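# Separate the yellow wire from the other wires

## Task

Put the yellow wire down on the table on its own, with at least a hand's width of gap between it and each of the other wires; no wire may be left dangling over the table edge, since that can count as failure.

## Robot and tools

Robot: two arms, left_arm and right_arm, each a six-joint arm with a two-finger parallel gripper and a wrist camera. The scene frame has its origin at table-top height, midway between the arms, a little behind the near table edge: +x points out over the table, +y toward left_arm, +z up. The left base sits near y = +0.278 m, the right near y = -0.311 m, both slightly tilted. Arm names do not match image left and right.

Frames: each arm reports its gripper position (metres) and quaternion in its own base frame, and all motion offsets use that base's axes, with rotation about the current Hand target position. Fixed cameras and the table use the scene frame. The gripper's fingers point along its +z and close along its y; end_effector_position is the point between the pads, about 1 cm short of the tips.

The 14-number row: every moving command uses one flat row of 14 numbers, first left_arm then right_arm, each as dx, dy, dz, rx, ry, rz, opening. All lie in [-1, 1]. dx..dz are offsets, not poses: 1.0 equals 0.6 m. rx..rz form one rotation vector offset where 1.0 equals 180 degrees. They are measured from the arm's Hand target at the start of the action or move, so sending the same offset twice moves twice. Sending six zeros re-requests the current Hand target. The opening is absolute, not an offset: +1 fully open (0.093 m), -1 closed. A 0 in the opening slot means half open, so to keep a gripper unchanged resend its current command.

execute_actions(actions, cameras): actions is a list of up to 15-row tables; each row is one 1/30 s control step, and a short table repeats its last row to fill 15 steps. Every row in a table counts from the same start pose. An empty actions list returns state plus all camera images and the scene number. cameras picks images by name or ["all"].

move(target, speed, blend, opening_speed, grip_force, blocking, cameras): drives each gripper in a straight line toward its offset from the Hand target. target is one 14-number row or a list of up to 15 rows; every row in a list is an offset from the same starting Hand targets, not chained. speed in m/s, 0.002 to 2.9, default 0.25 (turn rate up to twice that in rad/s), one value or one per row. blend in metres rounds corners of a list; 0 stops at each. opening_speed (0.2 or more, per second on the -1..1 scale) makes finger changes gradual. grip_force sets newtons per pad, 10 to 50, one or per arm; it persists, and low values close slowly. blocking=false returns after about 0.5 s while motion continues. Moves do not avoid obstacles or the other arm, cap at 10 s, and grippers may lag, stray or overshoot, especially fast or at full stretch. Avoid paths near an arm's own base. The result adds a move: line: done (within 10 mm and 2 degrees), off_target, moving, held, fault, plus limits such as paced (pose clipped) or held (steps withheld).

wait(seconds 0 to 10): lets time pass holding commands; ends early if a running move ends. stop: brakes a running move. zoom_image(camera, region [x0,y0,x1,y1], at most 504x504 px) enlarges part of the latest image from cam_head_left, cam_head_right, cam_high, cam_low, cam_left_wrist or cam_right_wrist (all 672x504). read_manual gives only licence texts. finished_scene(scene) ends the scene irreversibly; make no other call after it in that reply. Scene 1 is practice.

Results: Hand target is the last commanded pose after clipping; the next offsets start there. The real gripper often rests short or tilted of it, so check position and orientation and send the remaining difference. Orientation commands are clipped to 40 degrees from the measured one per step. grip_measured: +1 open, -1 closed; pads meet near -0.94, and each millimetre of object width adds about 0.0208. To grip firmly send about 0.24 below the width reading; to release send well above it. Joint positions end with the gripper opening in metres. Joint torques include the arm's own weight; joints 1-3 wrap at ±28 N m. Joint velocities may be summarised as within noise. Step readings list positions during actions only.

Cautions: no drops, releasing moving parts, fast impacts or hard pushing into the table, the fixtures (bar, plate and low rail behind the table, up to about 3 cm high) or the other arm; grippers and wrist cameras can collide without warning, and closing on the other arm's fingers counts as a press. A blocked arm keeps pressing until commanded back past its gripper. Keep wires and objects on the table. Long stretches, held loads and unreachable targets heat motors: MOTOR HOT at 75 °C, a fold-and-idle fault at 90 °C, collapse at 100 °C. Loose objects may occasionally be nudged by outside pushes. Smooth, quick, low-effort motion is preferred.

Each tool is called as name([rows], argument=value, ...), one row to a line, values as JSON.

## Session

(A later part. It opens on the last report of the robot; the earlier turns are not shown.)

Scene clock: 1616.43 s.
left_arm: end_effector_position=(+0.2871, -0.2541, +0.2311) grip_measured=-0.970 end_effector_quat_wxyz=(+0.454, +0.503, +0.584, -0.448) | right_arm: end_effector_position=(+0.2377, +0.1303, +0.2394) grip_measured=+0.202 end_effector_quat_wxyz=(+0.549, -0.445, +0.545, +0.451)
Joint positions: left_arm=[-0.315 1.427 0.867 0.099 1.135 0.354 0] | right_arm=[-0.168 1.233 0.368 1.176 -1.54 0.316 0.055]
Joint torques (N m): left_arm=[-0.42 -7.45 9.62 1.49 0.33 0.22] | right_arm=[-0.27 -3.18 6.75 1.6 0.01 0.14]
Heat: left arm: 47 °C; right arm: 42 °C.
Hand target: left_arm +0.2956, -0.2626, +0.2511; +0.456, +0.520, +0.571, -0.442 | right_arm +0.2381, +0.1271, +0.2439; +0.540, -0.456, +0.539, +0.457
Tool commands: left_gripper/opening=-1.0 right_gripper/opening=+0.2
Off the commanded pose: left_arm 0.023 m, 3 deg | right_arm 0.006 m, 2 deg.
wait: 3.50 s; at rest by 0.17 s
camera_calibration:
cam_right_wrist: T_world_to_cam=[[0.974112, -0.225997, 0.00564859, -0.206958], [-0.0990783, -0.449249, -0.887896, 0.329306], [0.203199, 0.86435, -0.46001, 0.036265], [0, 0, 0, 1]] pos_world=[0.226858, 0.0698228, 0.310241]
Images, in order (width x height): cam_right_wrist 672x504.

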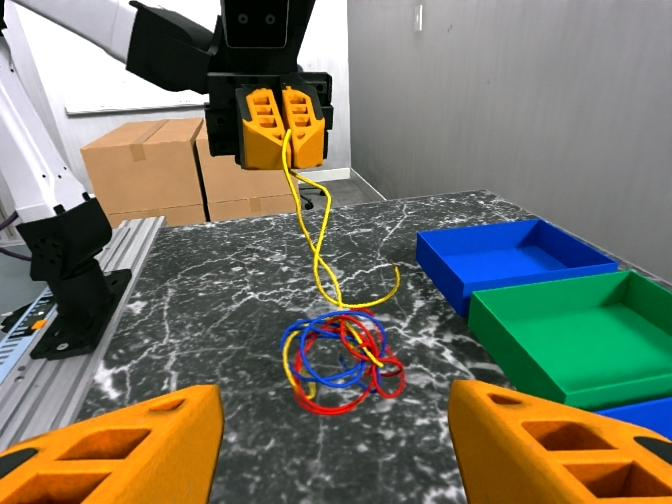

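execute_actions([
  [[0.02,0,0,0,0,0,-1,0,0,0,0,0,0,0.2],[0.04,0,0,0,0,0,-1,0,0,0,0,0,0,0.2],[0.06,0,0,0,0,0,-1,0,0,0,0,0,0,0.2],[0.08,0,0,0,0,0,-1,0,0,0,0,0,0,0.2],[0.1,0,0,0,0,0,-1,0,0,0,0,0,0,0.2]],
  [[-0.03,0,0.1,0,0,0,-1,0,0,0,0,0,0,0.2],[-0.1,0,0.16,0,0,0,-1,0,0,0,0,0,0,0.2],[-0.18,0,0.16,0,0,0,-1,0,0,0,0,0,0,0.2],[-0.25,0,0.1,0,0,0,-1,0,0,0,0,0,0,0.2],[-0.28,0,0,0,0,0,-1,0,0,0,0,0,0,0.2],[-0.25,0,-0.1,0,0,0,-1,0,0,0,0,0,0,0.2],[-0.18,0,-0.16,0,0,0,-1,0,0,0,0,0,0,0.2],[-0.1,0,-0.16,0,0,0,-1,0,0,0,0,0,0,0.2],[-0.03,0,-0.1,0,0,0,-1,0,0,0,0,0,0,0.2],[0,0,0,0,0,0,-1,0,0,0,0,0,0,0.2],[-0.03,0,0.1,0,0,0,-1,0,0,0,0,0,0,0.2],[-0.1,0,0.16,0,0,0,-1,0,0,0,0,0,0,0.2],[-0.18,0,0.16,0,0,0,-1,0,0,0,0,0,0,0.2],[-0.25,0,0.1,0,0,0,-1,0,0,0,0,0,0,0.2],[-0.28,0,0,0,0,0,-1,0,0,0,0,0,0,0.2]],
  [[0.03,0,-0.1,0,0,0,-1,0,0,0,0,0,0,0.2],[0.1,0,-0.16,0,0,0,-1,0,0,0,0,0,0,0.2],[0.18,0,-0.16,0,0,0,-1,0,0,0,0,0,0,0.2],[0.25,0,-0.1,0,0,0,-1,0,0,0,0,0,0,0.2],[0.28,0,0,0,0,0,-1,0,0,0,0,0,0,0.2],[0.25,0,0.1,0,0,0,-1,0,0,0,0,0,0,0.2],[0.18,0,0.16,0,0,0,-1,0,0,0,0,0,0,0.2],[0.1,0,0.16,0,0,0,-1,0,0,0,0,0,0,0.2],[0.03,0,0.1,0,0,0,-1,0,0,0,0,0,0,0.2],[0,0,0,0,0,0,-1,0,0,0,0,0,0,0.2],[0.03,0,-0.1,0,0,0,-1,0,0,0,0,0,0,0.2],[0.1,0,-0.16,0,0,0,-1,0,0,0,0,0,0,0.2],[0.18,0,-0.16,0,0,0,-1,0,0,0,0,0,0,0.2],[0.25,0,-0.1,0,0,0,-1,0,0,0,0,0,0,0.2],[0.28,0,0,0,0,0,-1,0,0,0,0,0,0,0.2]],
  [[-0.03,0,0.1,0,0,0,-1,0,0,0,0,0,0,0.2],[-0.1,0,0.16,0,0,0,-1,0,0,0,0,0,0,0.2],[-0.18,0,0.16,0,0,0,-1,0,0,0,0,0,0,0.2],[-0.25,0,0.1,0,0,0,-1,0,0,0,0,0,0,0.2],[-0.28,0,0,0,0,0,-1,0,0,0,0,0,0,0.2],[-0.25,0,-0.1,0,0,0,-1,0,0,0,0,0,0,0.2],[-0.18,0,-0.16,0,0,0,-1,0,0,0,0,0,0,0.2],[-0.1,0,-0.16,0,0,0,-1,0,0,0,0,0,0,0.2],[-0.03,0,-0.1,0,0,0,-1,0,0,0,0,0,0,0.2],[0,0,0,0,0,0,-1,0,0,0,0,0,0,0.2],[-0.03,0,0.1,0,0,0,-1,0,0,0,0,0,0,0.2],[-0.1,0,0.16,0,0,0,-1,0,0,0,0,0,0,0.2],[-0.18,0,0.16,0,0,0,-1,0,0,0,0,0,0,0.2],[-0.25,0,0.1,0,0,0,-1,0,0,0,0,0,0,0.2],[-0.28,0,0,0,0,0,-1,0,0,0,0,0,0,0.2]],
  [[0.03,0,-0.1,0,0,0,-1,0,0,0,0,0,0,0.2],[0.1,0,-0.16,0,0,0,-1,0,0,0,0,0,0,0.2],[0.18,0,-0.16,0,0,0,-1,0,0,0,0,0,0,0.2],[0.25,0,-0.1,0,0,0,-1,0,0,0,0,0,0,0.2],[0.28,0,0,0,0,0,-1,0,0,0,0,0,0,0.2],[0.25,0,0.1,0,0,0,-1,0,0,0,0,0,0,0.2],[0.18,0,0.16,0,0,0,-1,0,0,0,0,0,0,0.2],[0.1,0,0.16,0,0,0,-1,0,0,0,0,0,0,0.2],[0.03,0,0.1,0,0,0,-1,0,0,0,0,0,0,0.2],[0,0,0,0,0,0,-1,0,0,0,0,0,0,0.2],[0.03,0,-0.1,0,0,0,-1,0,0,0,0,0,0,0.2],[0.1,0,-0.16,0,0,0,-1,0,0,0,0,0,0,0.2],[0.18,0,-0.16,0,0,0,-1,0,0,0,0,0,0,0.2],[0.25,0,-0.1,0,0,0,-1,0,0,0,0,0,0,0.2],[0.28,0,0,0,0,0,-1,0,0,0,0,0,0,0.2]],
  [[-0.03,0,0.1,0,0,0,-1,0,0,0,0,0,0,0.2],[-0.1,0,0.16,0,0,0,-1,0,0,0,0,0,0,0.2],[-0.18,0,0.16,0,0,0,-1,0,0,0,0,0,0,0.2],[-0.25,0,0.1,0,0,0,-1,0,0,0,0,0,0,0.2],[-0.28,0,0,0,0,0,-1,0,0,0,0,0,0,0.2],[-0.25,0,-0.1,0,0,0,-1,0,0,0,0,0,0,0.2],[-0.18,0,-0.16,0,0,0,-1,0,0,0,0,0,0,0.2],[-0.1,0,-0.16,0,0,0,-1,0,0,0,0,0,0,0.2],[-0.03,0,-0.1,0,0,0,-1,0,0,0,0,0,0,0.2],[0,0,0,0,0,0,-1,0,0,0,0,0,0,0.2],[-0.03,0,0.1,0,0,0,-1,0,0,0,0,0,0,0.2],[-0.1,0,0.16,0,0,0,-1,0,0,0,0,0,0,0.2],[-0.18,0,0.16,0,0,0,-1,0,0,0,0,0,0,0.2],[-0.25,0,0.1,0,0,0,-1,0,0,0,0,0,0,0.2],[-0.28,0,0,0,0,0,-1,0,0,0,0,0,0,0.2]],
  [[0.03,0,-0.1,0,0,0,-1,0,0,0,0,0,0,0.2],[0.1,0,-0.16,0,0,0,-1,0,0,0,0,0,0,0.2],[0.18,0,-0.16,0,0,0,-1,0,0,0,0,0,0,0.2],[0.25,0,-0.1,0,0,0,-1,0,0,0,0,0,0,0.2],[0.28,0,0,0,0,0,-1,0,0,0,0,0,0,0.2],[0.25,0,0.1,0,0,0,-1,0,0,0,0,0,0,0.2],[0.18,0,0.16,0,0,0,-1,0,0,0,0,0,0,0.2],[0.1,0,0.16,0,0,0,-1,0,0,0,0,0,0,0.2],[0.03,0,0.1,0,0,0,-1,0,0,0,0,0,0,0.2],[0,0,0,0,0,0,-1,0,0,0,0,0,0,0.2],[0.03,0,-0.08,0,0,0,-1,0,0,0,0,0,0,0.2],[0.1,0,-0.1,0,0,0,-1,0,0,0,0,0,0,0.2],[0.15,0,-0.08,0,0,0,-1,0,0,0,0,0,0,0.2],[0.18,0,-0.04,0,0,0,-1,0,0,0,0,0,0,0.2],[0.18,0,0,0,0,0,-1,0,0,0,0,0,0,0.2]],
], cameras=[])

wait(seconds=3.5, cameras=["cam_right_wrist"])

zoom_image(camera="cam_right_wrist", region=[210, 220, 450, 480])

Scene clock: 1653.80 s.
left_arm: end_effector_position=(+0.2862, -0.2551, +0.2329) grip_measured=-0.970 end_effector_quat_wxyz=(+0.454, +0.504, +0.582, -0.449) | right_arm: end_effector_position=(+0.2377, +0.1303, +0.2394) grip_measured=+0.202 end_effector_quat_wxyz=(+0.549, -0.445, +0.545, +0.451)
Joint positions: left_arm=[-0.318 1.425 0.87 0.099 1.137 0.352 0] | right_arm=[-0.168 1.233 0.368 1.176 -1.54 0.316 0.055]
Joint torques (N m): left_arm=[-0.21 -7.25 9.35 1.52 0.31 0.21] | right_arm=[-0.43 -3.29 6.5 1.51 -0.05 0.17]
Heat: left arm: 46 °C; right arm: 42 °C.
Hand target: left_arm +0.2956, -0.2627, +0.2512; +0.456, +0.520, +0.571, -0.442 | right_arm +0.2381, +0.1271, +0.2439; +0.540, -0.456, +0.539, +0.457
Off the commanded pose: left_arm 0.022 m, 2 deg | right_arm 0.006 m, 2 deg.
joint sent to its limit (right arm) — joint 5 (wrist yaw), lower limit. The joint targets are off in position, not in orientation.
Step readings (end_effector_position of left_arm | right_arm):
0: (+0.2871, -0.2541, +0.2311) | (+0.2377, +0.1303, +0.2394)
1: (+0.2882, -0.2545, +0.2324) | (+0.2377, +0.1303, +0.2394)
2: (+0.2934, -0.2565, +0.2350) | (+0.2377, +0.1303, +0.2394)
4: (+0.3133, -0.2616, +0.2436) | (+0.2377, +0.1303, +0.2394)
8: (+0.3526, -0.2620, +0.2490) | (+0.2377, +0.1303, +0.2394)
15: (+0.3559, -0.2613, +0.2470) | (+0.2377, +0.1303, +0.2394)
16: (+0.3547, -0.2616, +0.2486) | (+0.2377, +0.1303, +0.2394)
17: (+0.3508, -0.2622, +0.2540) | (+0.2377, +0.1303, +0.2394)
19: (+0.3171, -0.2654, +0.2740) | (+0.2377, +0.1303, +0.2394)
23: (+0.2180, -0.2714, +0.2509) | (+0.2377, +0.1303, +0.2394)
30: (+0.2667, -0.2559, +0.2701) | (+0.2377, +0.1303, +0.2394)
31: (+0.2379, -0.2623, +0.2787) | (+0.2377, +0.1303, +0.2394)
32: (+0.2169, -0.2658, +0.2764) | (+0.2377, +0.1303, +0.2394)
34: (+0.2287, -0.2599, +0.2362) | (+0.2377, +0.1303, +0.2394)
38: (+0.3058, -0.2425, +0.2295) | (+0.2377, +0.1303, +0.2394)
45: (+0.2598, -0.2533, +0.2156) | (+0.2377, +0.1303, +0.2394)
46: (+0.2869, -0.2464, +0.2058) | (+0.2377, +0.1303, +0.2394)
47: (+0.3036, -0.2421, +0.2113) | (+0.2377, +0.1303, +0.2394)
49: (+0.2924, -0.2489, +0.2534) | (+0.2377, +0.1303, +0.2394)
53: (+0.2157, -0.2654, +0.2609) | (+0.2377, +0.1303, +0.2394)
60: (+0.2687, -0.2559, +0.2738) | (+0.2377, +0.1303, +0.2394)
61: (+0.2406, -0.2621, +0.2835) | (+0.2377, +0.1303, +0.2394)
62: (+0.2191, -0.2656, +0.2803) | (+0.2377, +0.1303, +0.2394)
64: (+0.2296, -0.2609, +0.2401) | (+0.2377, +0.1303, +0.2394)
68: (+0.3041, -0.2440, +0.2303) | (+0.2377, +0.1303, +0.2394)
75: (+0.2629, -0.2533, +0.2186) | (+0.2377, +0.1303, +0.2394)
76: (+0.2907, -0.2470, +0.2091) | (+0.2377, +0.1303, +0.2394)
77: (+0.3077, -0.2420, +0.2129) | (+0.2377, +0.1303, +0.2394)
79: (+0.2959, -0.2488, +0.2530) | (+0.2377, +0.1303, +0.2394)
83: (+0.2155, -0.2659, +0.2602) | (+0.2377, +0.1303, +0.2394)
90: (+0.2674, -0.2567, +0.2753) | (+0.2377, +0.1303, +0.2394)
91: (+0.2394, -0.2628, +0.2839) | (+0.2377, +0.1303, +0.2394)
92: (+0.2192, -0.2661, +0.2807) | (+0.2377, +0.1303, +0.2394)
94: (+0.2329, -0.2602, +0.2408) | (+0.2377, +0.1303, +0.2394)
98: (+0.3080, -0.2438, +0.2332) | (+0.2377, +0.1303, +0.2394)
105: (+0.2486, -0.2601, +0.2409) | (+0.2377, +0.1303, +0.2394)
No camera images: "cameras" was empty.

Scene clock: 1657.30 s.
left_arm: end_effector_position=(+0.2862, -0.2551, +0.2329) grip_measured=-0.970 end_effector_quat_wxyz=(+0.454, +0.504, +0.582, -0.449) | right_arm: end_effector_position=(+0.2377, +0.1303, +0.2394) grip_measured=+0.202 end_effector_quat_wxyz=(+0.549, -0.445, +0.545, +0.451)
Joint positions: left_arm=[-0.318 1.425 0.87 0.099 1.137 0.352 0] | right_arm=[-0.168 1.233 0.368 1.176 -1.54 0.316 0.055]
Joint torques (N m): left_arm=[-0.2 -7.25 9.33 1.52 0.29 0.21] | right_arm=[-0.29 -3.34 6.52 1.53 -0.04 0.17]
Heat: left arm: 46 °C; right arm: 42 °C.
Hand target: left_arm +0.2956, -0.2627, +0.2512; +0.456, +0.520, +0.571, -0.442 | right_arm +0.2381, +0.1271, +0.2439; +0.540, -0.456, +0.539, +0.457
Tool commands: left_gripper/opening=-1.0 right_gripper/opening=+0.2
Off the commanded pose: left_arm 0.022 m, 2 deg | right_arm 0.006 m, 2 deg.
wait: 3.50 s; at rest by 0.17 s
camera_calibration:
cam_right_wrist: T_world_to_cam=[[0.974112, -0.225997, 0.00564859, -0.206958], [-0.0990783, -0.449249, -0.887896, 0.329306], [0.203199, 0.86435, -0.46001, 0.036265], [0, 0, 0, 1]] pos_world=[0.226858, 0.0698228, 0.310241]
Images, in order (width x height): cam_right_wrist 672x504.

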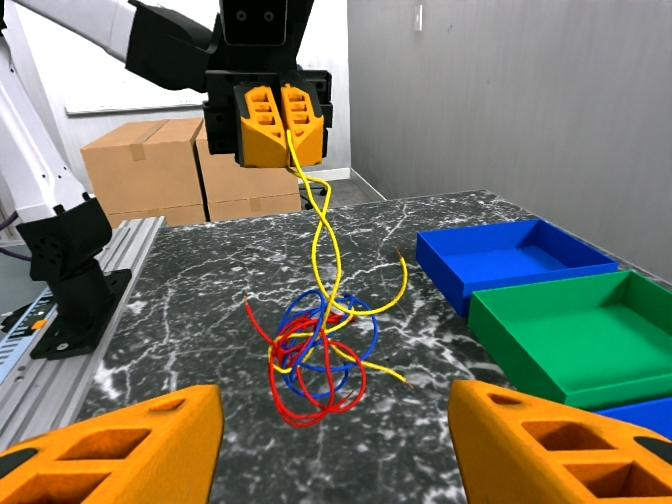

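Scaled by 1.938 from the camera's 672x504 image, which has a finer 960x720 frame.

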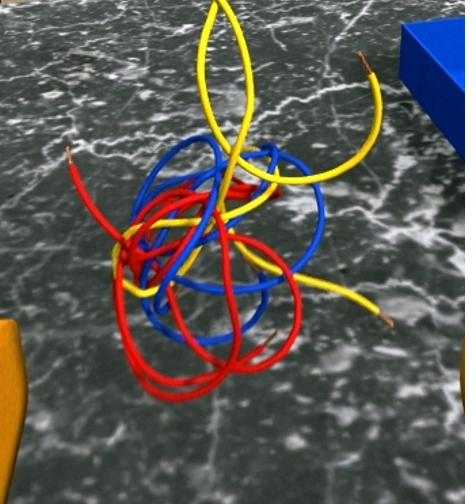

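execute_actions([
  [[0.02,0,0,0,0,0,-1,0,0,0,0,0,0,0.2],[0.04,0,0,0,0,0,-1,0,0,0,0,0,0,0.2],[0.07,0,0,0,0,0,-1,0,0,0,0,0,0,0.2],[0.1,0,0,0,0,0,-1,0,0,0,0,0,0,0.2],[0.12,0,0,0,0,0,-1,0,0,0,0,0,0,0.2],[0.13,0,0,0,0,0,-1,0,0,0,0,0,0,0.2]],
  [[-0.04,0,0.12,0,0,0,-1,0,0,0,0,0,0,0.2],[-0.12,0,0.2,0,0,0,-1,0,0,0,0,0,0,0.2],[-0.22,0,0.2,0,0,0,-1,0,0,0,0,0,0,0.2],[-0.31,0,0.12,0,0,0,-1,0,0,0,0,0,0,0.2],[-0.34,0,0,0,0,0,-1,0,0,0,0,0,0,0.2],[-0.31,0,-0.12,0,0,0,-1,0,0,0,0,0,0,0.2],[-0.22,0,-0.2,0,0,0,-1,0,0,0,0,0,0,0.2],[-0.12,0,-0.2,0,0,0,-1,0,0,0,0,0,0,0.2],[-0.04,0,-0.12,0,0,0,-1,0,0,0,0,0,0,0.2],[0,0,0,0,0,0,-1,0,0,0,0,0,0,0.2],[-0.04,0,0.12,0,0,0,-1,0,0,0,0,0,0,0.2],[-0.12,0,0.2,0,0,0,-1,0,0,0,0,0,0,0.2],[-0.22,0,0.2,0,0,0,-1,0,0,0,0,0,0,0.2],[-0.31,0,0.12,0,0,0,-1,0,0,0,0,0,0,0.2],[-0.34,0,0,0,0,0,-1,0,0,0,0,0,0,0.2]],
  [[0.04,0,-0.12,0,0,0,-1,0,0,0,0,0,0,0.2],[0.12,0,-0.2,0,0,0,-1,0,0,0,0,0,0,0.2],[0.22,0,-0.2,0,0,0,-1,0,0,0,0,0,0,0.2],[0.31,0,-0.12,0,0,0,-1,0,0,0,0,0,0,0.2],[0.34,0,0,0,0,0,-1,0,0,0,0,0,0,0.2],[0.31,0,0.12,0,0,0,-1,0,0,0,0,0,0,0.2],[0.22,0,0.2,0,0,0,-1,0,0,0,0,0,0,0.2],[0.12,0,0.2,0,0,0,-1,0,0,0,0,0,0,0.2],[0.04,0,0.12,0,0,0,-1,0,0,0,0,0,0,0.2],[0,0,0,0,0,0,-1,0,0,0,0,0,0,0.2],[0.04,0,-0.12,0,0,0,-1,0,0,0,0,0,0,0.2],[0.12,0,-0.2,0,0,0,-1,0,0,0,0,0,0,0.2],[0.22,0,-0.2,0,0,0,-1,0,0,0,0,0,0,0.2],[0.31,0,-0.12,0,0,0,-1,0,0,0,0,0,0,0.2],[0.34,0,0,0,0,0,-1,0,0,0,0,0,0,0.2]],
  [[-0.04,0,0.12,0,0,0,-1,0,0,0,0,0,0,0.2],[-0.12,0,0.2,0,0,0,-1,0,0,0,0,0,0,0.2],[-0.22,0,0.2,0,0,0,-1,0,0,0,0,0,0,0.2],[-0.31,0,0.12,0,0,0,-1,0,0,0,0,0,0,0.2],[-0.34,0,0,0,0,0,-1,0,0,0,0,0,0,0.2],[-0.31,0,-0.12,0,0,0,-1,0,0,0,0,0,0,0.2],[-0.22,0,-0.2,0,0,0,-1,0,0,0,0,0,0,0.2],[-0.12,0,-0.2,0,0,0,-1,0,0,0,0,0,0,0.2],[-0.04,0,-0.12,0,0,0,-1,0,0,0,0,0,0,0.2],[0,0,0,0,0,0,-1,0,0,0,0,0,0,0.2],[-0.04,0,0.12,0,0,0,-1,0,0,0,0,0,0,0.2],[-0.12,0,0.2,0,0,0,-1,0,0,0,0,0,0,0.2],[-0.22,0,0.2,0,0,0,-1,0,0,0,0,0,0,0.2],[-0.31,0,0.12,0,0,0,-1,0,0,0,0,0,0,0.2],[-0.34,0,0,0,0,0,-1,0,0,0,0,0,0,0.2]],
  [[0.04,0,-0.12,0,0,0,-1,0,0,0,0,0,0,0.2],[0.12,0,-0.2,0,0,0,-1,0,0,0,0,0,0,0.2],[0.22,0,-0.2,0,0,0,-1,0,0,0,0,0,0,0.2],[0.31,0,-0.12,0,0,0,-1,0,0,0,0,0,0,0.2],[0.34,0,0,0,0,0,-1,0,0,0,0,0,0,0.2],[0.31,0,0.12,0,0,0,-1,0,0,0,0,0,0,0.2],[0.22,0,0.2,0,0,0,-1,0,0,0,0,0,0,0.2],[0.12,0,0.2,0,0,0,-1,0,0,0,0,0,0,0.2],[0.04,0,0.12,0,0,0,-1,0,0,0,0,0,0,0.2],[0,0,0,0,0,0,-1,0,0,0,0,0,0,0.2],[0.03,0,-0.1,0,0,0,-1,0,0,0,0,0,0,0.2],[0.11,0,-0.12,0,0,0,-1,0,0,0,0,0,0,0.2],[0.17,0,-0.1,0,0,0,-1,0,0,0,0,0,0,0.2],[0.21,0,-0.05,0,0,0,-1,0,0,0,0,0,0,0.2],[0.21,0,0,0,0,0,-1,0,0,0,0,0,0,0.2]],
], cameras=[])

wait(seconds=3.5, cameras=["cam_right_wrist"])

zoom_image(camera="cam_right_wrist", region=[210, 220, 450, 480])

Scene clock: 1726.33 s.
left_arm: end_effector_position=(+0.2851, -0.2508, +0.2303) grip_measured=-0.970 end_effector_quat_wxyz=(+0.459, +0.500, +0.583, -0.447) | right_arm: end_effector_position=(+0.2376, +0.1304, +0.2394) grip_measured=+0.202 end_effector_quat_wxyz=(+0.549, -0.445, +0.545, +0.451)
Joint positions: left_arm=[-0.307 1.411 0.841 0.127 1.137 0.344 0] | right_arm=[-0.168 1.233 0.368 1.176 -1.54 0.316 0.055]
Joint torques (N m): left_arm=[-0.4 -7.71 9.22 1.54 0.34 0.13] | right_arm=[-0.25 -3.33 6.67 1.55 -0.02 0.18]
Motor temperatures (°C): left_arm=[25 38 49 38 25 28 28] | right_arm=[24 30 42 38 26 25 26]
Heat: left arm: 49 °C; right arm: 42 °C.
Hand target: left_arm +0.2956, -0.2626, +0.2512; +0.456, +0.520, +0.571, -0.442 | right_arm +0.2381, +0.1271, +0.2439; +0.540, -0.456, +0.539, +0.457
Off the commanded pose: left_arm 0.026 m, 3 deg | right_arm 0.006 m, 2 deg.
joint sent to its limit (right arm) — joint 5 (wrist yaw), lower limit. The joint targets are off in position, not in orientation.
Step readings (end_effector_position of left_arm | right_arm):
0: (+0.2862, -0.2551, +0.2329) | (+0.2377, +0.1303, +0.2394)
1: (+0.2876, -0.2557, +0.2342) | (+0.2377, +0.1303, +0.2394)
2: (+0.2939, -0.2580, +0.2374) | (+0.2377, +0.1303, +0.2394)
4: (+0.3152, -0.2620, +0.2452) | (+0.2377, +0.1303, +0.2394)
8: (+0.3687, -0.2604, +0.2489) | (+0.2377, +0.1303, +0.2394)
15: (+0.3754, -0.2606, +0.2470) | (+0.2377, +0.1303, +0.2394)
16: (+0.3739, -0.2609, +0.2494) | (+0.2377, +0.1303, +0.2394)
17: (+0.3678, -0.2615, +0.2569) | (+0.2377, +0.1303, +0.2394)
19: (+0.3305, -0.2659, +0.2801) | (+0.2377, +0.1303, +0.2394)
23: (+0.2104, -0.2749, +0.2518) | (+0.2377, +0.1303, +0.2394)
30: (+0.2679, -0.2537, +0.2771) | (+0.2377, +0.1303, +0.2394)
31: (+0.2344, -0.2615, +0.2872) | (+0.2377, +0.1303, +0.2394)
32: (+0.2089, -0.2656, +0.2830) | (+0.2377, +0.1303, +0.2394)
34: (+0.2242, -0.2581, +0.2358) | (+0.2377, +0.1303, +0.2394)
38: (+0.3136, -0.2376, +0.2356) | (+0.2377, +0.1303, +0.2394)
45: (+0.2586, -0.2497, +0.2132) | (+0.2377, +0.1303, +0.2394)
46: (+0.2897, -0.2415, +0.2029) | (+0.2377, +0.1303, +0.2394)
47: (+0.3095, -0.2367, +0.2120) | (+0.2377, +0.1303, +0.2394)
49: (+0.2950, -0.2464, +0.2574) | (+0.2377, +0.1303, +0.2394)
53: (+0.2088, -0.2645, +0.2630) | (+0.2377, +0.1303, +0.2394)
60: (+0.2712, -0.2530, +0.2806) | (+0.2377, +0.1303, +0.2394)
61: (+0.2385, -0.2608, +0.2920) | (+0.2377, +0.1303, +0.2394)
62: (+0.2123, -0.2656, +0.2869) | (+0.2377, +0.1303, +0.2394)
64: (+0.2261, -0.2595, +0.2400) | (+0.2377, +0.1303, +0.2394)
68: (+0.3120, -0.2388, +0.2302) | (+0.2377, +0.1303, +0.2394)
75: (+0.2355, -0.2603, +0.2422) | (+0.2377, +0.1303, +0.2394)
No camera images: "cameras" was empty.

Scene clock: 1729.83 s.
left_arm: end_effector_position=(+0.2851, -0.2508, +0.2303) grip_measured=-0.970 end_effector_quat_wxyz=(+0.459, +0.500, +0.583, -0.447) | right_arm: end_effector_position=(+0.2376, +0.1304, +0.2394) grip_measured=+0.202 end_effector_quat_wxyz=(+0.549, -0.445, +0.545, +0.451)
Joint positions: left_arm=[-0.307 1.411 0.841 0.127 1.137 0.344 0] | right_arm=[-0.168 1.233 0.368 1.176 -1.54 0.316 0.055]
Joint torques (N m): left_arm=[-0.44 -7.75 9.25 1.54 0.34 0.14] | right_arm=[-0.46 -3.36 6.56 1.56 0.03 0.2]
Heat: left arm: 49 °C; right arm: 42 °C.
Hand target: left_arm +0.2956, -0.2626, +0.2512; +0.456, +0.520, +0.571, -0.442 | right_arm +0.2381, +0.1271, +0.2439; +0.540, -0.456, +0.539, +0.457
Tool commands: left_gripper/opening=-1.0 right_gripper/opening=+0.2
Off the commanded pose: left_arm 0.026 m, 3 deg | right_arm 0.006 m, 2 deg.
wait: 3.50 s; at rest by 0.17 s
camera_calibration:
cam_right_wrist: T_world_to_cam=[[0.974204, -0.2256, 0.0055996, -0.206991], [-0.0989633, -0.449387, -0.887839, 0.329272], [0.202813, 0.864382, -0.460121, 0.0363845], [0, 0, 0, 1]] pos_world=[0.226858, 0.0698233, 0.310241]
Images, in order (width x height): cam_right_wrist 672x504.

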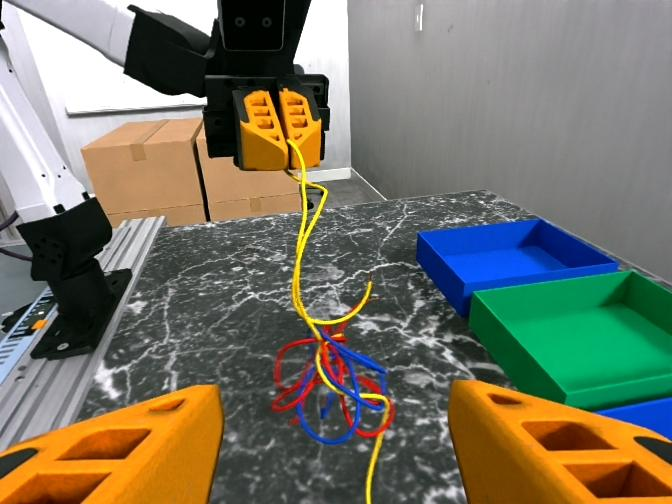

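Scaled by 1.938 from the camera's 672x504 image, which has a finer 960x720 frame.

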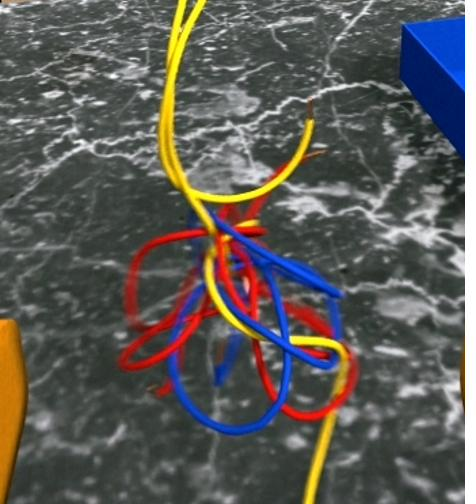

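zoom_image(camera="cam_right_wrist", region=[260, 310, 410, 460])

Scaled by 3.360 from the camera's 672x504 image, which has a finer 960x720 frame.

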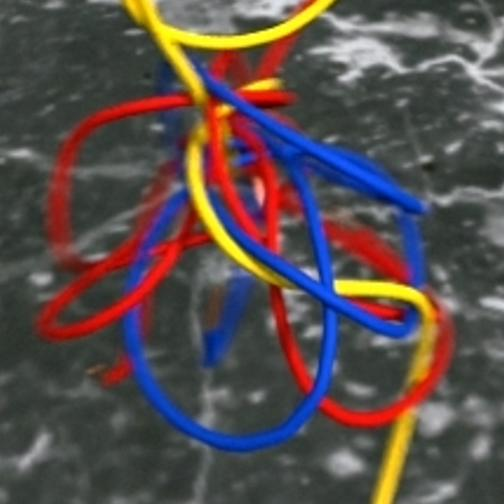

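move(target=[0,0,0,0,0,0,-1,-0.037,0.0765,-0.163,0,0,0,-0.4], speed=0.15, cameras=["cam_right_wrist"])

zoom_image(camera="cam_right_wrist", region=[220, 150, 450, 440])

Scene clock: 1855.27 s.
left_arm: end_effector_position=(+0.2905, -0.2611, +0.2461) grip_measured=-0.970 end_effector_quat_wxyz=(+0.455, +0.516, +0.573, -0.446) | right_arm: end_effector_position=(+0.2154, +0.1728, +0.1439) grip_measured=-0.398 end_effector_quat_wxyz=(+0.523, -0.451, +0.552, +0.468)
Joint positions: left_arm=[-0.33 1.442 0.944 0.034 1.137 0.386 0] | right_arm=[0.034 1.493 0.161 1.247 -1.381 -0.039 0.026]
Joint torques (N m): left_arm=[-0.7 -4.75 10.15 1.36 0.25 0.29] | right_arm=[1.22 -3.07 3.14 2.51 0.02 -0.08]
Heat: left arm: 48 °C; right arm: 42 °C.
Hand target: left_arm +0.2956, -0.2626, +0.2512; +0.456, +0.520, +0.571, -0.442 | right_arm +0.2159, +0.1729, +0.1461; +0.540, -0.456, +0.539, +0.457
Off the commanded pose: left_arm 0.007 m, 1 deg | right_arm 0.002 m, 3 deg.
move: off_target (right_arm)
camera_calibration:
cam_right_wrist: T_world_to_cam=[[0.982196, -0.184679, -0.0344219, -0.178316], [-0.11898, -0.469742, -0.874749, 0.267253], [0.145378, 0.863271, -0.483352, -0.0239348], [0, 0, 0, 1]] pos_world=[0.210418, 0.113271, 0.216073]
Images, in order (width x height): cam_right_wrist 672x504.

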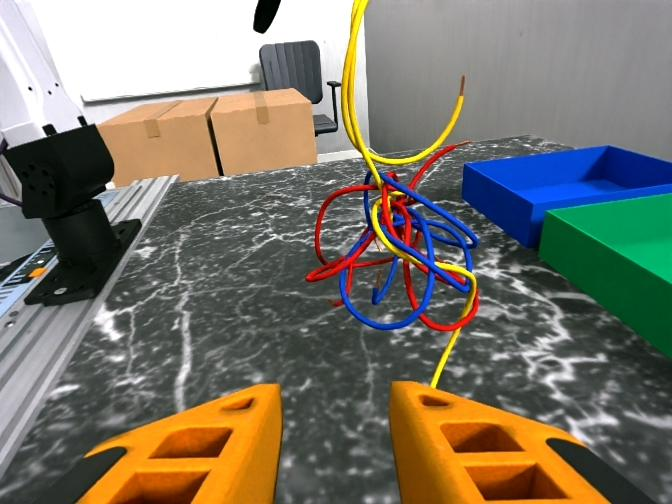

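Scaled by 1.738 from the camera's 672x504 image, which has a finer 960x720 frame.

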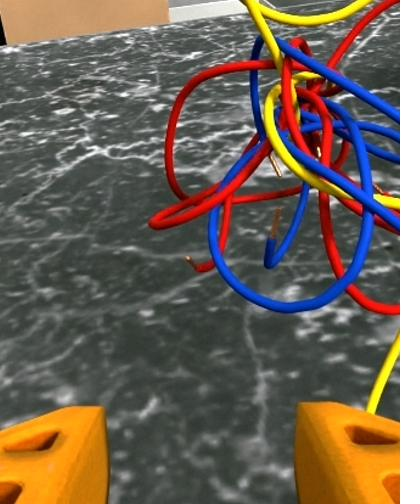

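zoom_image(camera="cam_right_wrist", region=[290, 170, 440, 320])

Scaled by 3.360 from the camera's 672x504 image, which has a finer 960x720 frame.

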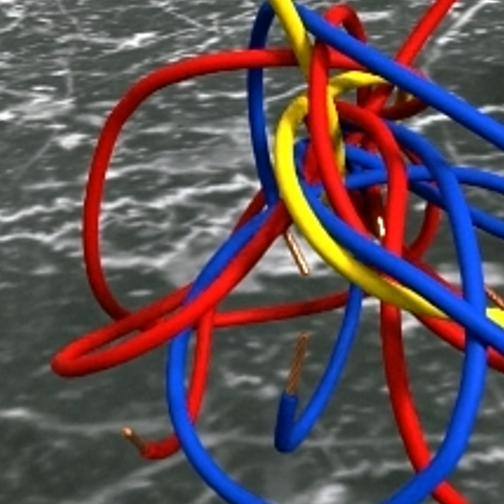

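move(target=[0,0,0,0,0,0,-1,0.025,0.1387,0.0005,0,0,0,-0.4], speed=0.1, cameras=["cam_right_wrist"])

zoom_image(camera="cam_right_wrist", region=[220, 230, 470, 480])

Scene clock: 1916.87 s.
left_arm: end_effector_position=(+0.2905, -0.2611, +0.2461) grip_measured=-0.970 end_effector_quat_wxyz=(+0.455, +0.516, +0.573, -0.446) | right_arm: end_effector_position=(+0.2247, +0.2532, +0.1332) grip_measured=-0.398 end_effector_quat_wxyz=(+0.516, -0.455, +0.559, +0.462)
Joint positions: left_arm=[-0.33 1.442 0.944 0.034 1.137 0.386 0] | right_arm=[0.413 1.654 0.255 1.326 -1 -0.015 0.026]
Joint torques (N m): left_arm=[-0.75 -4.81 10.09 1.37 0.24 0.29] | right_arm=[1.26 -3.9 5.23 2.98 0.08 0.13]
Motor temperatures (°C): left_arm=[25 33 50 38 25 28 28] | right_arm=[24 30 39 44 26 24 26]
Heat: left arm: 50 °C; right arm: 44 °C.
Hand target: left_arm +0.2956, -0.2626, +0.2512; +0.456, +0.520, +0.571, -0.442 | right_arm +0.2309, +0.2562, +0.1464; +0.540, -0.456, +0.539, +0.457
Off the commanded pose: left_arm 0.007 m, 1 deg | right_arm 0.015 m, 4 deg.
move: off_target (right_arm)
camera_calibration:
cam_right_wrist: T_world_to_cam=[[0.981735, -0.186801, -0.0360731, -0.172044], [-0.124881, -0.489677, -0.862914, 0.301632], [0.143529, 0.851658, -0.504062, -0.0937047], [0, 0, 0, 1]] pos_world=[0.220019, 0.195369, 0.206844]
Images, in order (width x height): cam_right_wrist 672x504.

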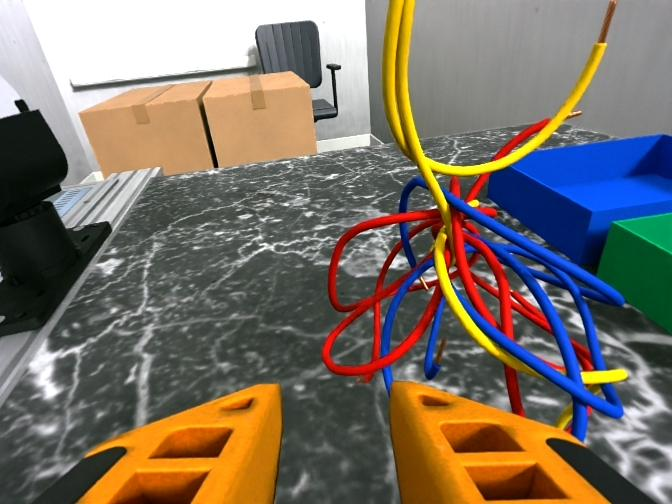

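Scaled by 2.016 from the camera's 672x504 image, which has a finer 960x720 frame.

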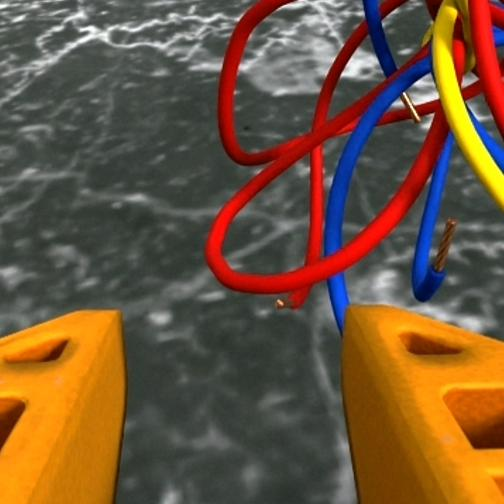

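move(target=[0,0,0,0,0,0,-1,0.0235,0.047,0.0233,0,0,0,-0.4], speed=0.08, cameras=["cam_right_wrist"])

zoom_image(camera="cam_right_wrist", region=[220, 230, 470, 480])

Scene clock: 1948.93 s.
left_arm: end_effector_position=(+0.2905, -0.2611, +0.2461) grip_measured=-0.970 end_effector_quat_wxyz=(+0.455, +0.516, +0.573, -0.446) | right_arm: end_effector_position=(+0.2388, +0.2818, +0.1638) grip_measured=-0.398 end_effector_quat_wxyz=(+0.551, -0.465, +0.524, +0.454)
Joint positions: left_arm=[-0.33 1.442 0.944 0.034 1.137 0.386 0] | right_arm=[0.497 1.654 0.367 1.32 -0.918 -0.011 0.026]
Joint torques (N m): left_arm=[-0.79 -4.77 10.13 1.35 0.25 0.29] | right_arm=[1.07 -4.63 6.01 1.86 0.08 0.16]
Motor temperatures (°C): left_arm=[25 33 50 38 25 28 28] | right_arm=[24 30 39 52 26 25 26]
Heat: left arm: 50 °C; right arm: 52 °C.
Hand target: left_arm +0.2956, -0.2626, +0.2512; +0.456, +0.520, +0.571, -0.442 | right_arm +0.2450, +0.2844, +0.1604; +0.540, -0.456, +0.539, +0.457
Off the commanded pose: left_arm 0.007 m, 1 deg | right_arm 0.008 m, 2 deg.
move: done
camera_calibration:
cam_right_wrist: T_world_to_cam=[[0.981609, -0.185246, 0.0461352, -0.193347], [-0.0429332, -0.44969, -0.892152, 0.317761], [0.186014, 0.873763, -0.449373, -0.130004], [0, 0, 0, 1]] pos_world=[0.227616, 0.22067, 0.233991]
Images, in order (width x height): cam_right_wrist 672x504.

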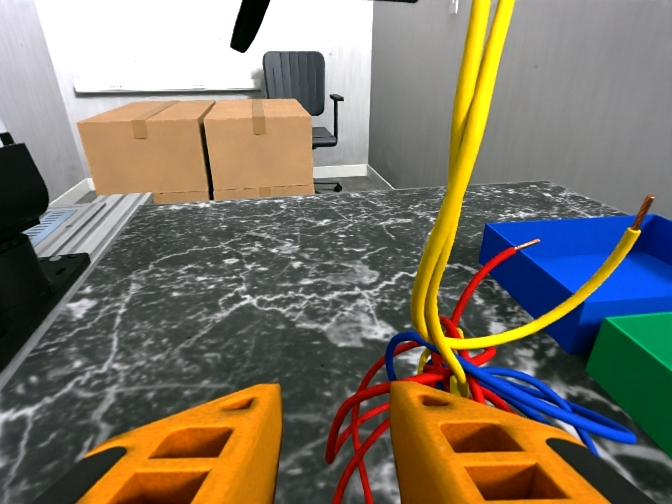

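Scaled by 2.016 from the camera's 672x504 image, which has a finer 960x720 frame.

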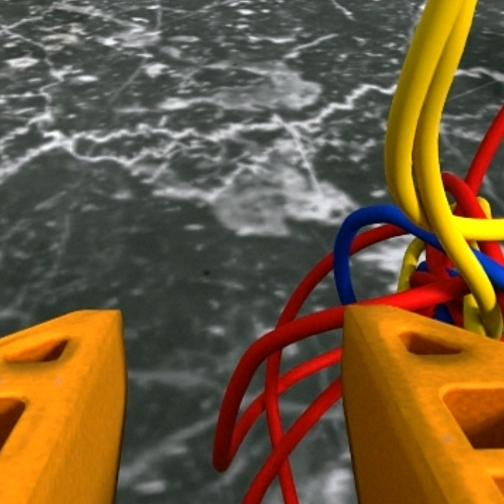

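move(target=[0,0,0,0,0,0,-1,0.0208,0.0372,-0.0207,0,0,0,-0.4], speed=0.08, cameras=["cam_right_wrist"])

zoom_image(camera="cam_right_wrist", region=[220, 230, 470, 480])

Scene clock: 1986.27 s.
left_arm: end_effector_position=(+0.2904, -0.2611, +0.2460) grip_measured=-0.970 end_effector_quat_wxyz=(+0.455, +0.516, +0.573, -0.446) | right_arm: end_effector_position=(+0.2513, +0.3038, +0.1422) grip_measured=-0.398 end_effector_quat_wxyz=(+0.532, -0.461, +0.543, +0.458)
Joint positions: left_arm=[-0.33 1.442 0.944 0.033 1.137 0.386 0] | right_arm=[0.548 1.785 0.442 1.32 -0.867 -0.011 0.026]
Joint torques (N m): left_arm=[-0.81 -4.78 10.07 1.37 0.25 0.3] | right_arm=[1.1 -5.2 5.76 2.53 0.08 0.13]
Motor temperatures (°C): left_arm=[25 33 51 37 25 28 28] | right_arm=[24 31 39 47 26 25 26]
Heat: left arm: 51 °C; right arm: 47 °C.
Hand target: left_arm +0.2956, -0.2626, +0.2512; +0.456, +0.520, +0.571, -0.442 | right_arm +0.2574, +0.3067, +0.1480; +0.540, -0.456, +0.539, +0.457
Off the commanded pose: left_arm 0.008 m, 1 deg | right_arm 0.009 m, 1 deg.
move: done
camera_calibration:
cam_right_wrist: T_world_to_cam=[[0.982866, -0.184276, 0.00406872, -0.19515], [-0.0852208, -0.47389, -0.876451, 0.324661], [0.163437, 0.861087, -0.481474, -0.147116], [0, 0, 0, 1]] pos_world=[0.243518, 0.244572, 0.214511]
Images, in order (width x height): cam_right_wrist 672x504.

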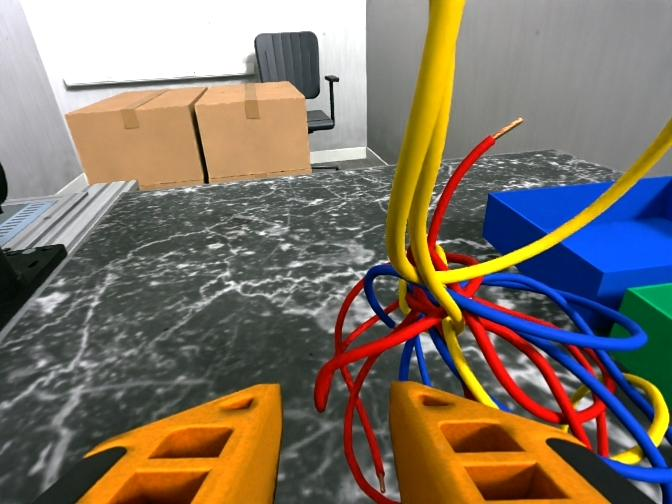

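Scaled by 2.016 from the camera's 672x504 image, which has a finer 960x720 frame.

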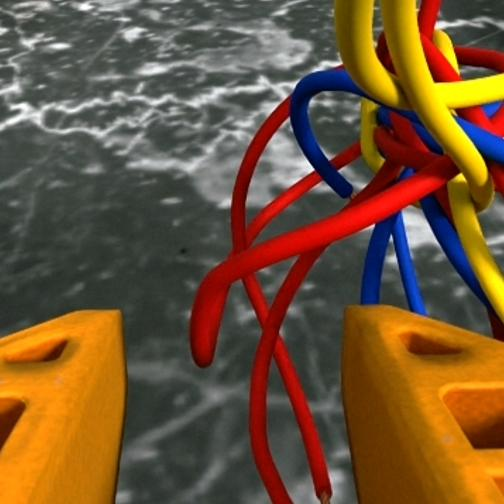

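move([
  [0,0,0,0,0,0,-1,-0.0105,-0.06,0,0,0,0,-0.48],
  [0,0,0,0,0,0,-1,-0.0105,-0.06,0.0233,0,0,0,-0.48],
], speed=0.1, blend=[0.008,0], cameras=["cam_right_wrist"])

zoom_image(camera="cam_right_wrist", region=[220, 200, 470, 450])

Scene clock: 2077.03 s.
left_arm: end_effector_position=(+0.2904, -0.2611, +0.2459) grip_measured=-0.970 end_effector_quat_wxyz=(+0.455, +0.516, +0.573, -0.446) | right_arm: end_effector_position=(+0.2491, +0.2743, +0.1590) grip_measured=-0.478 end_effector_quat_wxyz=(+0.546, -0.462, +0.531, +0.454)
Joint positions: left_arm=[-0.33 1.442 0.944 0.032 1.137 0.386 0] | right_arm=[0.453 1.682 0.384 1.315 -0.957 -0.008 0.022]
Joint torques (N m): left_arm=[-0.76 -4.79 10.1 1.38 0.24 0.29] | right_arm=[-0.58 -7.56 4.42 1.84 -0.17 0.18]
Motor temperatures (°C): left_arm=[25 32 52 37 25 28 28] | right_arm=[24 32 41 53 26 25 26]
Heat: left arm: 52 °C; right arm: 53 °C.
Hand target: left_arm +0.2956, -0.2626, +0.2512; +0.456, +0.520, +0.571, -0.442 | right_arm +0.2511, +0.2707, +0.1619; +0.540, -0.456, +0.539, +0.457
Off the commanded pose: left_arm 0.008 m, 1 deg | right_arm 0.005 m, 1 deg.
move: done; blend cut to 0.007 m at target 1
camera_calibration:
cam_right_wrist: T_world_to_cam=[[0.981267, -0.19004, 0.031617, -0.200891], [-0.0597119, -0.456048, -0.88795, 0.315762], [0.183165, 0.869428, -0.458853, -0.12415], [0, 0, 0, 1]] pos_world=[0.238722, 0.213765, 0.229766]
Images, in order (width x height): cam_right_wrist 672x504.

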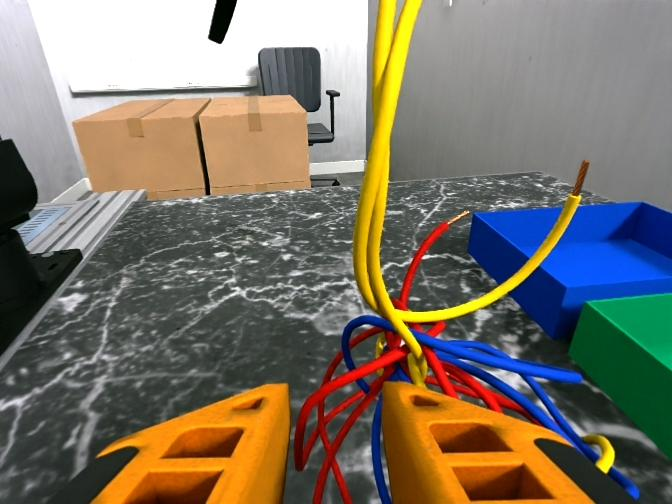

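Scaled by 2.016 from the camera's 672x504 image, which has a finer 960x720 frame.

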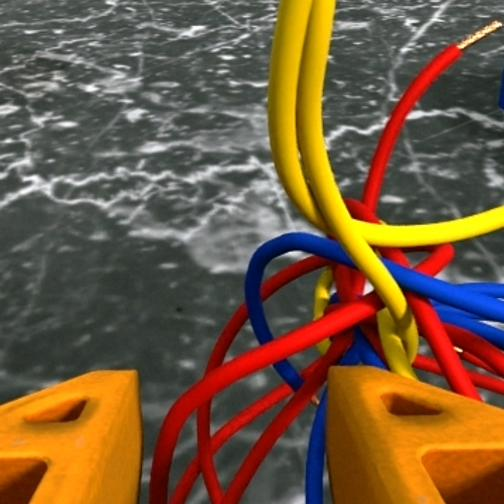

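move(target=[0,0,0,0,0,0,-1,-0.0587,-0.163,-0.0263,0,0,0,-0.4], speed=0.15, cameras=[])

wait(seconds=1.5, cameras=["cam_right_wrist"])

zoom_image(camera="cam_right_wrist", region=[290, 170, 490, 370])

Scene clock: 2216.37 s.
left_arm: end_effector_position=(+0.2904, -0.2611, +0.2459) grip_measured=-0.970 end_effector_quat_wxyz=(+0.455, +0.516, +0.573, -0.446) | right_arm: end_effector_position=(+0.2165, +0.1761, +0.1359) grip_measured=-0.402 end_effector_quat_wxyz=(+0.515, -0.440, +0.562, +0.475)
Joint positions: left_arm=[-0.33 1.442 0.944 0.032 1.137 0.386 0] | right_arm=[0.053 1.558 0.152 1.317 -1.356 -0.007 0.026]
Joint torques (N m): left_arm=[-0.72 -4.75 10.06 1.36 0.24 0.29] | right_arm=[-0.61 -5.6 2.85 2.59 -0.27 -0.07]
Motor temperatures (°C): left_arm=[25 32 52 36 25 28 28] | right_arm=[24 38 37 44 26 25 26]
Heat: left arm: 52 °C; right arm: 44 °C.
Hand target: left_arm +0.2956, -0.2626, +0.2512; +0.456, +0.520, +0.571, -0.442 | right_arm +0.2159, +0.1729, +0.1461; +0.540, -0.456, +0.539, +0.457
Off the commanded pose: left_arm 0.008 m, 1 deg | right_arm 0.011 m, 5 deg.
move: off_target (right_arm)
No camera images: "cameras" was empty.

Scene clock: 2217.87 s.
left_arm: end_effector_position=(+0.2904, -0.2611, +0.2459) grip_measured=-0.970 end_effector_quat_wxyz=(+0.455, +0.516, +0.573, -0.446) | right_arm: end_effector_position=(+0.2164, +0.1762, +0.1359) grip_measured=-0.402 end_effector_quat_wxyz=(+0.515, -0.440, +0.562, +0.475)
Joint positions: left_arm=[-0.33 1.442 0.944 0.032 1.137 0.386 0] | right_arm=[0.053 1.558 0.152 1.317 -1.356 -0.007 0.026]
Joint torques (N m): left_arm=[-0.79 -4.82 10.1 1.37 0.25 0.31] | right_arm=[-0.51 -5.72 2.71 2.5 -0.29 -0.17]
Heat: left arm: 52 °C; right arm: 45 °C.
Hand target: left_arm +0.2956, -0.2626, +0.2512; +0.456, +0.520, +0.571, -0.442 | right_arm +0.2159, +0.1729, +0.1461; +0.540, -0.456, +0.539, +0.457
Tool commands: left_gripper/opening=-1.0 right_gripper/opening=-0.4
Off the commanded pose: left_arm 0.008 m, 1 deg | right_arm 0.011 m, 5 deg.
wait: 1.50 s; at rest by 0.17 s
camera_calibration:
cam_right_wrist: T_world_to_cam=[[0.979129, -0.190936, -0.0696464, -0.172333], [-0.152926, -0.466411, -0.871249, 0.268311], [0.133869, 0.863715, -0.485876, -0.0280478], [0, 0, 0, 1]] pos_world=[0.213523, 0.116464, 0.208136]
Images, in order (width x height): cam_right_wrist 672x504.

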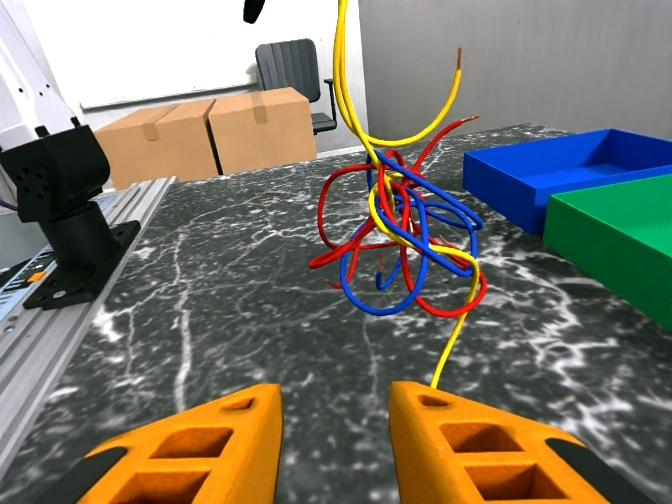

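Scaled by 2.520 from the camera's 672x504 image, which has a finer 960x720 frame.

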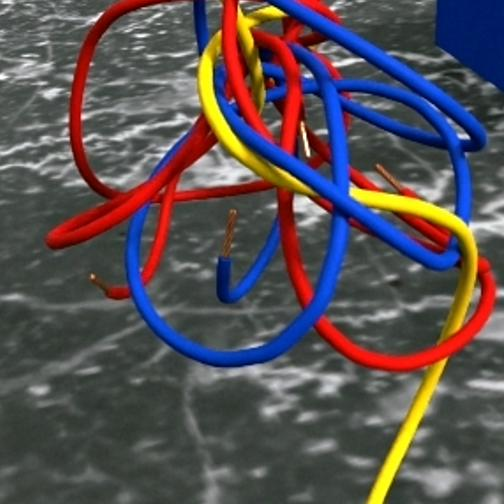

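move(target=[0,0,0,0,0,0,-1,0.0405,0.1555,-0.0055,0,0,0,-0.4], speed=0.1, cameras=["cam_right_wrist"])

zoom_image(camera="cam_right_wrist", region=[220, 230, 470, 480])

Scene clock: 2251.47 s.
left_arm: end_effector_position=(+0.2904, -0.2611, +0.2459) grip_measured=-0.970 end_effector_quat_wxyz=(+0.455, +0.516, +0.573, -0.446) | right_arm: end_effector_position=(+0.2336, +0.2634, +0.1292) grip_measured=-0.402 end_effector_quat_wxyz=(+0.513, -0.454, +0.562, +0.465)
Joint positions: left_arm=[-0.33 1.442 0.944 0.032 1.137 0.386 0] | right_arm=[0.438 1.716 0.301 1.339 -0.977 -0.007 0.026]
Joint torques (N m): left_arm=[-0.72 -4.82 10.07 1.37 0.25 0.3] | right_arm=[1.39 -4.55 5.23 3.03 -0.01 0.06]
Motor temperatures (°C): left_arm=[25 32 53 36 25 28 28] | right_arm=[24 36 37 49 26 25 26]
Heat: left arm: 53 °C; right arm: 49 °C.
Hand target: left_arm +0.2956, -0.2626, +0.2512; +0.456, +0.520, +0.571, -0.442 | right_arm +0.2403, +0.2662, +0.1428; +0.540, -0.456, +0.539, +0.457
Off the commanded pose: left_arm 0.008 m, 1 deg | right_arm 0.015 m, 4 deg.
move: off_target (right_arm)
camera_calibration:
cam_right_wrist: T_world_to_cam=[[0.981524, -0.185879, -0.0453751, -0.178054], [-0.132773, -0.49091, -0.861034, 0.306147], [0.137773, 0.85115, -0.50652, -0.103831], [0, 0, 0, 1]] pos_world=[0.229718, 0.20557, 0.202931]
Images, in order (width x height): cam_right_wrist 672x504.

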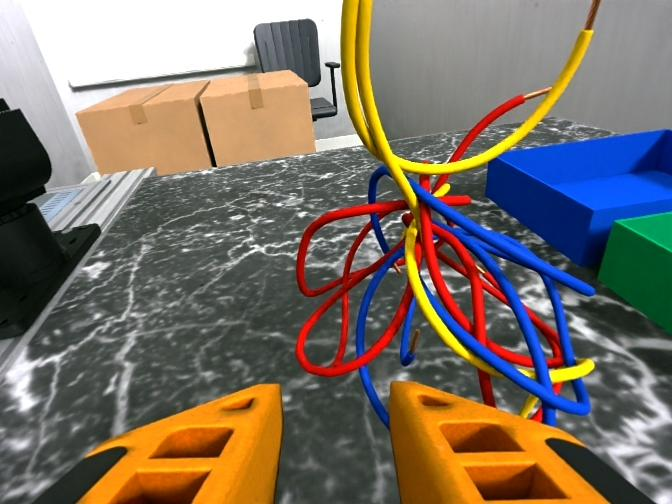

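Scaled by 2.016 from the camera's 672x504 image, which has a finer 960x720 frame.

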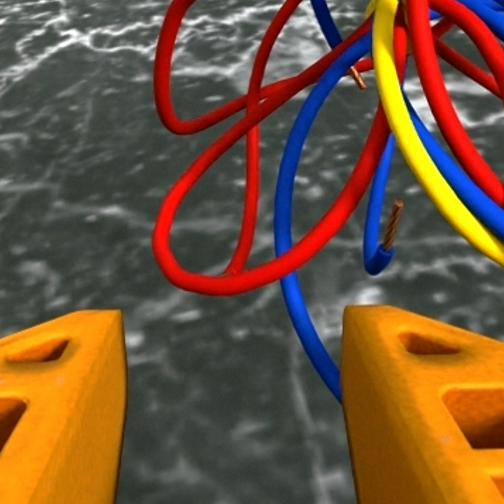

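move(target=[0,0,0,0,0,0,-1,0.0102,0.0468,-0.0085,0,0,0,-0.4], speed=0.08, cameras=["cam_right_wrist"])

zoom_image(camera="cam_right_wrist", region=[220, 230, 470, 480])

Scene clock: 2291.27 s.
left_arm: end_effector_position=(+0.2904, -0.2611, +0.2459) grip_measured=-0.970 end_effector_quat_wxyz=(+0.455, +0.516, +0.573, -0.446) | right_arm: end_effector_position=(+0.2399, +0.2910, +0.1236) grip_measured=-0.402 end_effector_quat_wxyz=(+0.512, -0.456, +0.562, +0.462)
Joint positions: left_arm=[-0.33 1.442 0.944 0.032 1.137 0.386 0] | right_arm=[0.528 1.795 0.371 1.349 -0.887 -0.007 0.026]
Joint torques (N m): left_arm=[-0.79 -4.82 10.06 1.37 0.26 0.3] | right_arm=[0.99 -5.12 5.48 3.07 0.06 0.06]
Motor temperatures (°C): left_arm=[25 31 53 36 25 28 28] | right_arm=[24 34 38 55 26 24 26]
Heat: left arm: 53 °C; right arm: 55 °C.
Hand target: left_arm +0.2956, -0.2626, +0.2512; +0.456, +0.520, +0.571, -0.442 | right_arm +0.2463, +0.2943, +0.1377; +0.540, -0.456, +0.539, +0.457
Off the commanded pose: left_arm 0.008 m, 1 deg | right_arm 0.016 m, 4 deg.
move: off_target (right_arm)
camera_calibration:
cam_right_wrist: T_world_to_cam=[[0.981823, -0.185407, -0.0405856, -0.180182], [-0.129147, -0.495926, -0.858708, 0.316131], [0.139083, 0.848341, -0.510856, -0.130018], [0, 0, 0, 1]] pos_world=[0.235817, 0.23367, 0.19773]
Images, in order (width x height): cam_right_wrist 672x504.

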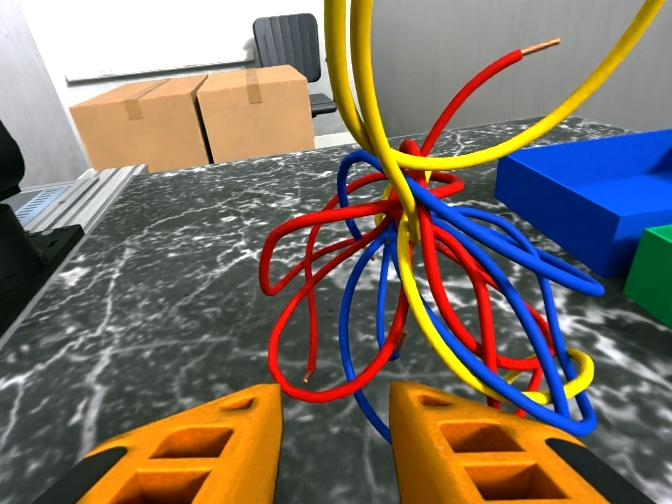

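Scaled by 2.016 from the camera's 672x504 image, which has a finer 960x720 frame.

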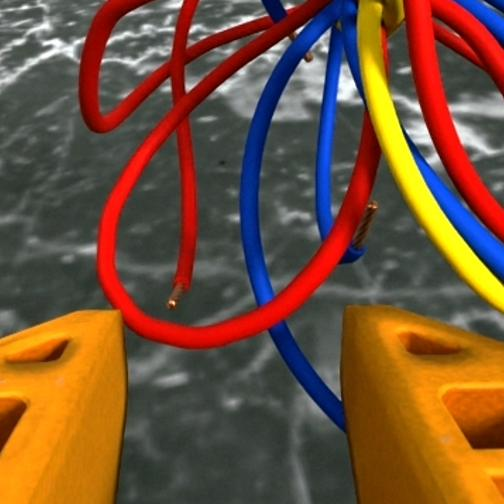

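move([
  [0,0,0,0,0,0,-1,-0.0083,0.027,-0.0013,0,0,0,-0.4],
  [0,0,0,0,0,0,-1,-0.0083,0.027,-0.0013,0,0,0,-1],
], speed=0.08, cameras=["cam_right_wrist"])

zoom_image(camera="cam_right_wrist", region=[220, 150, 520, 450])

Scene clock: 2338.57 s.
left_arm: end_effector_position=(+0.2904, -0.2611, +0.2459) grip_measured=-0.970 end_effector_quat_wxyz=(+0.455, +0.516, +0.573, -0.446) | right_arm: end_effector_position=(+0.2350, +0.3070, +0.1226) grip_measured=-0.989 end_effector_quat_wxyz=(+0.513, -0.458, +0.561, +0.460)
Joint positions: left_arm=[-0.33 1.442 0.944 0.032 1.137 0.386 0] | right_arm=[0.592 1.811 0.388 1.349 -0.822 -0.007 0]
Joint torques (N m): left_arm=[-0.69 -4.77 10.03 1.37 0.24 0.3] | right_arm=[1.06 -5.11 5.48 3.12 0 0.07]
Motor temperatures (°C): left_arm=[25 31 53 36 25 28 28] | right_arm=[24 34 38 61 26 24 26]
Heat: left arm: 53 °C; right arm: 61 °C.
Hand target: left_arm +0.2956, -0.2626, +0.2512; +0.456, +0.520, +0.571, -0.442 | right_arm +0.2413, +0.3105, +0.1369; +0.540, -0.456, +0.539, +0.457
Off the commanded pose: left_arm 0.008 m, 1 deg | right_arm 0.016 m, 4 deg.
move: off_target (right_arm); target 2's new opening was sent with right_arm's hand 0.016 m and 4 deg from that target
camera_calibration:
cam_right_wrist: T_world_to_cam=[[0.982002, -0.185411, -0.0359722, -0.173058], [-0.125555, -0.498577, -0.857705, 0.322358], [0.141093, 0.846784, -0.512883, -0.143173], [0, 0, 0, 1]] pos_world=[0.230618, 0.24987, 0.196832]
Images, in order (width x height): cam_right_wrist 672x504.

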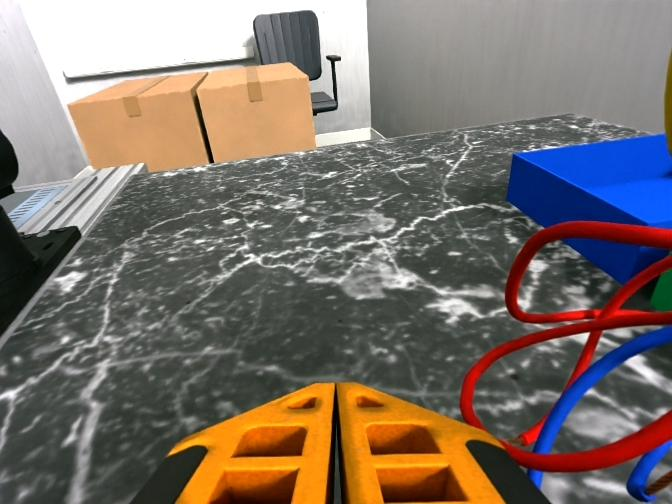

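Scaled by 1.680 from the camera's 672x504 image, which has a finer 960x720 frame.

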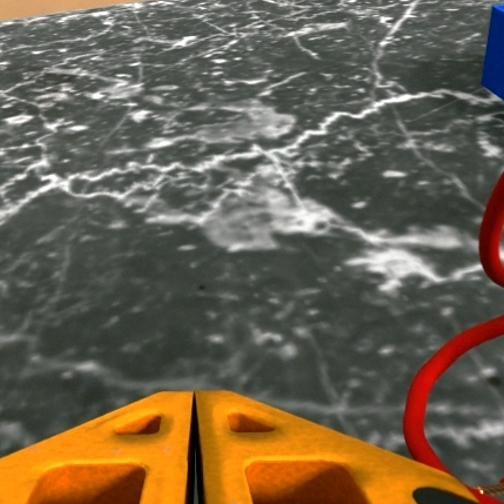

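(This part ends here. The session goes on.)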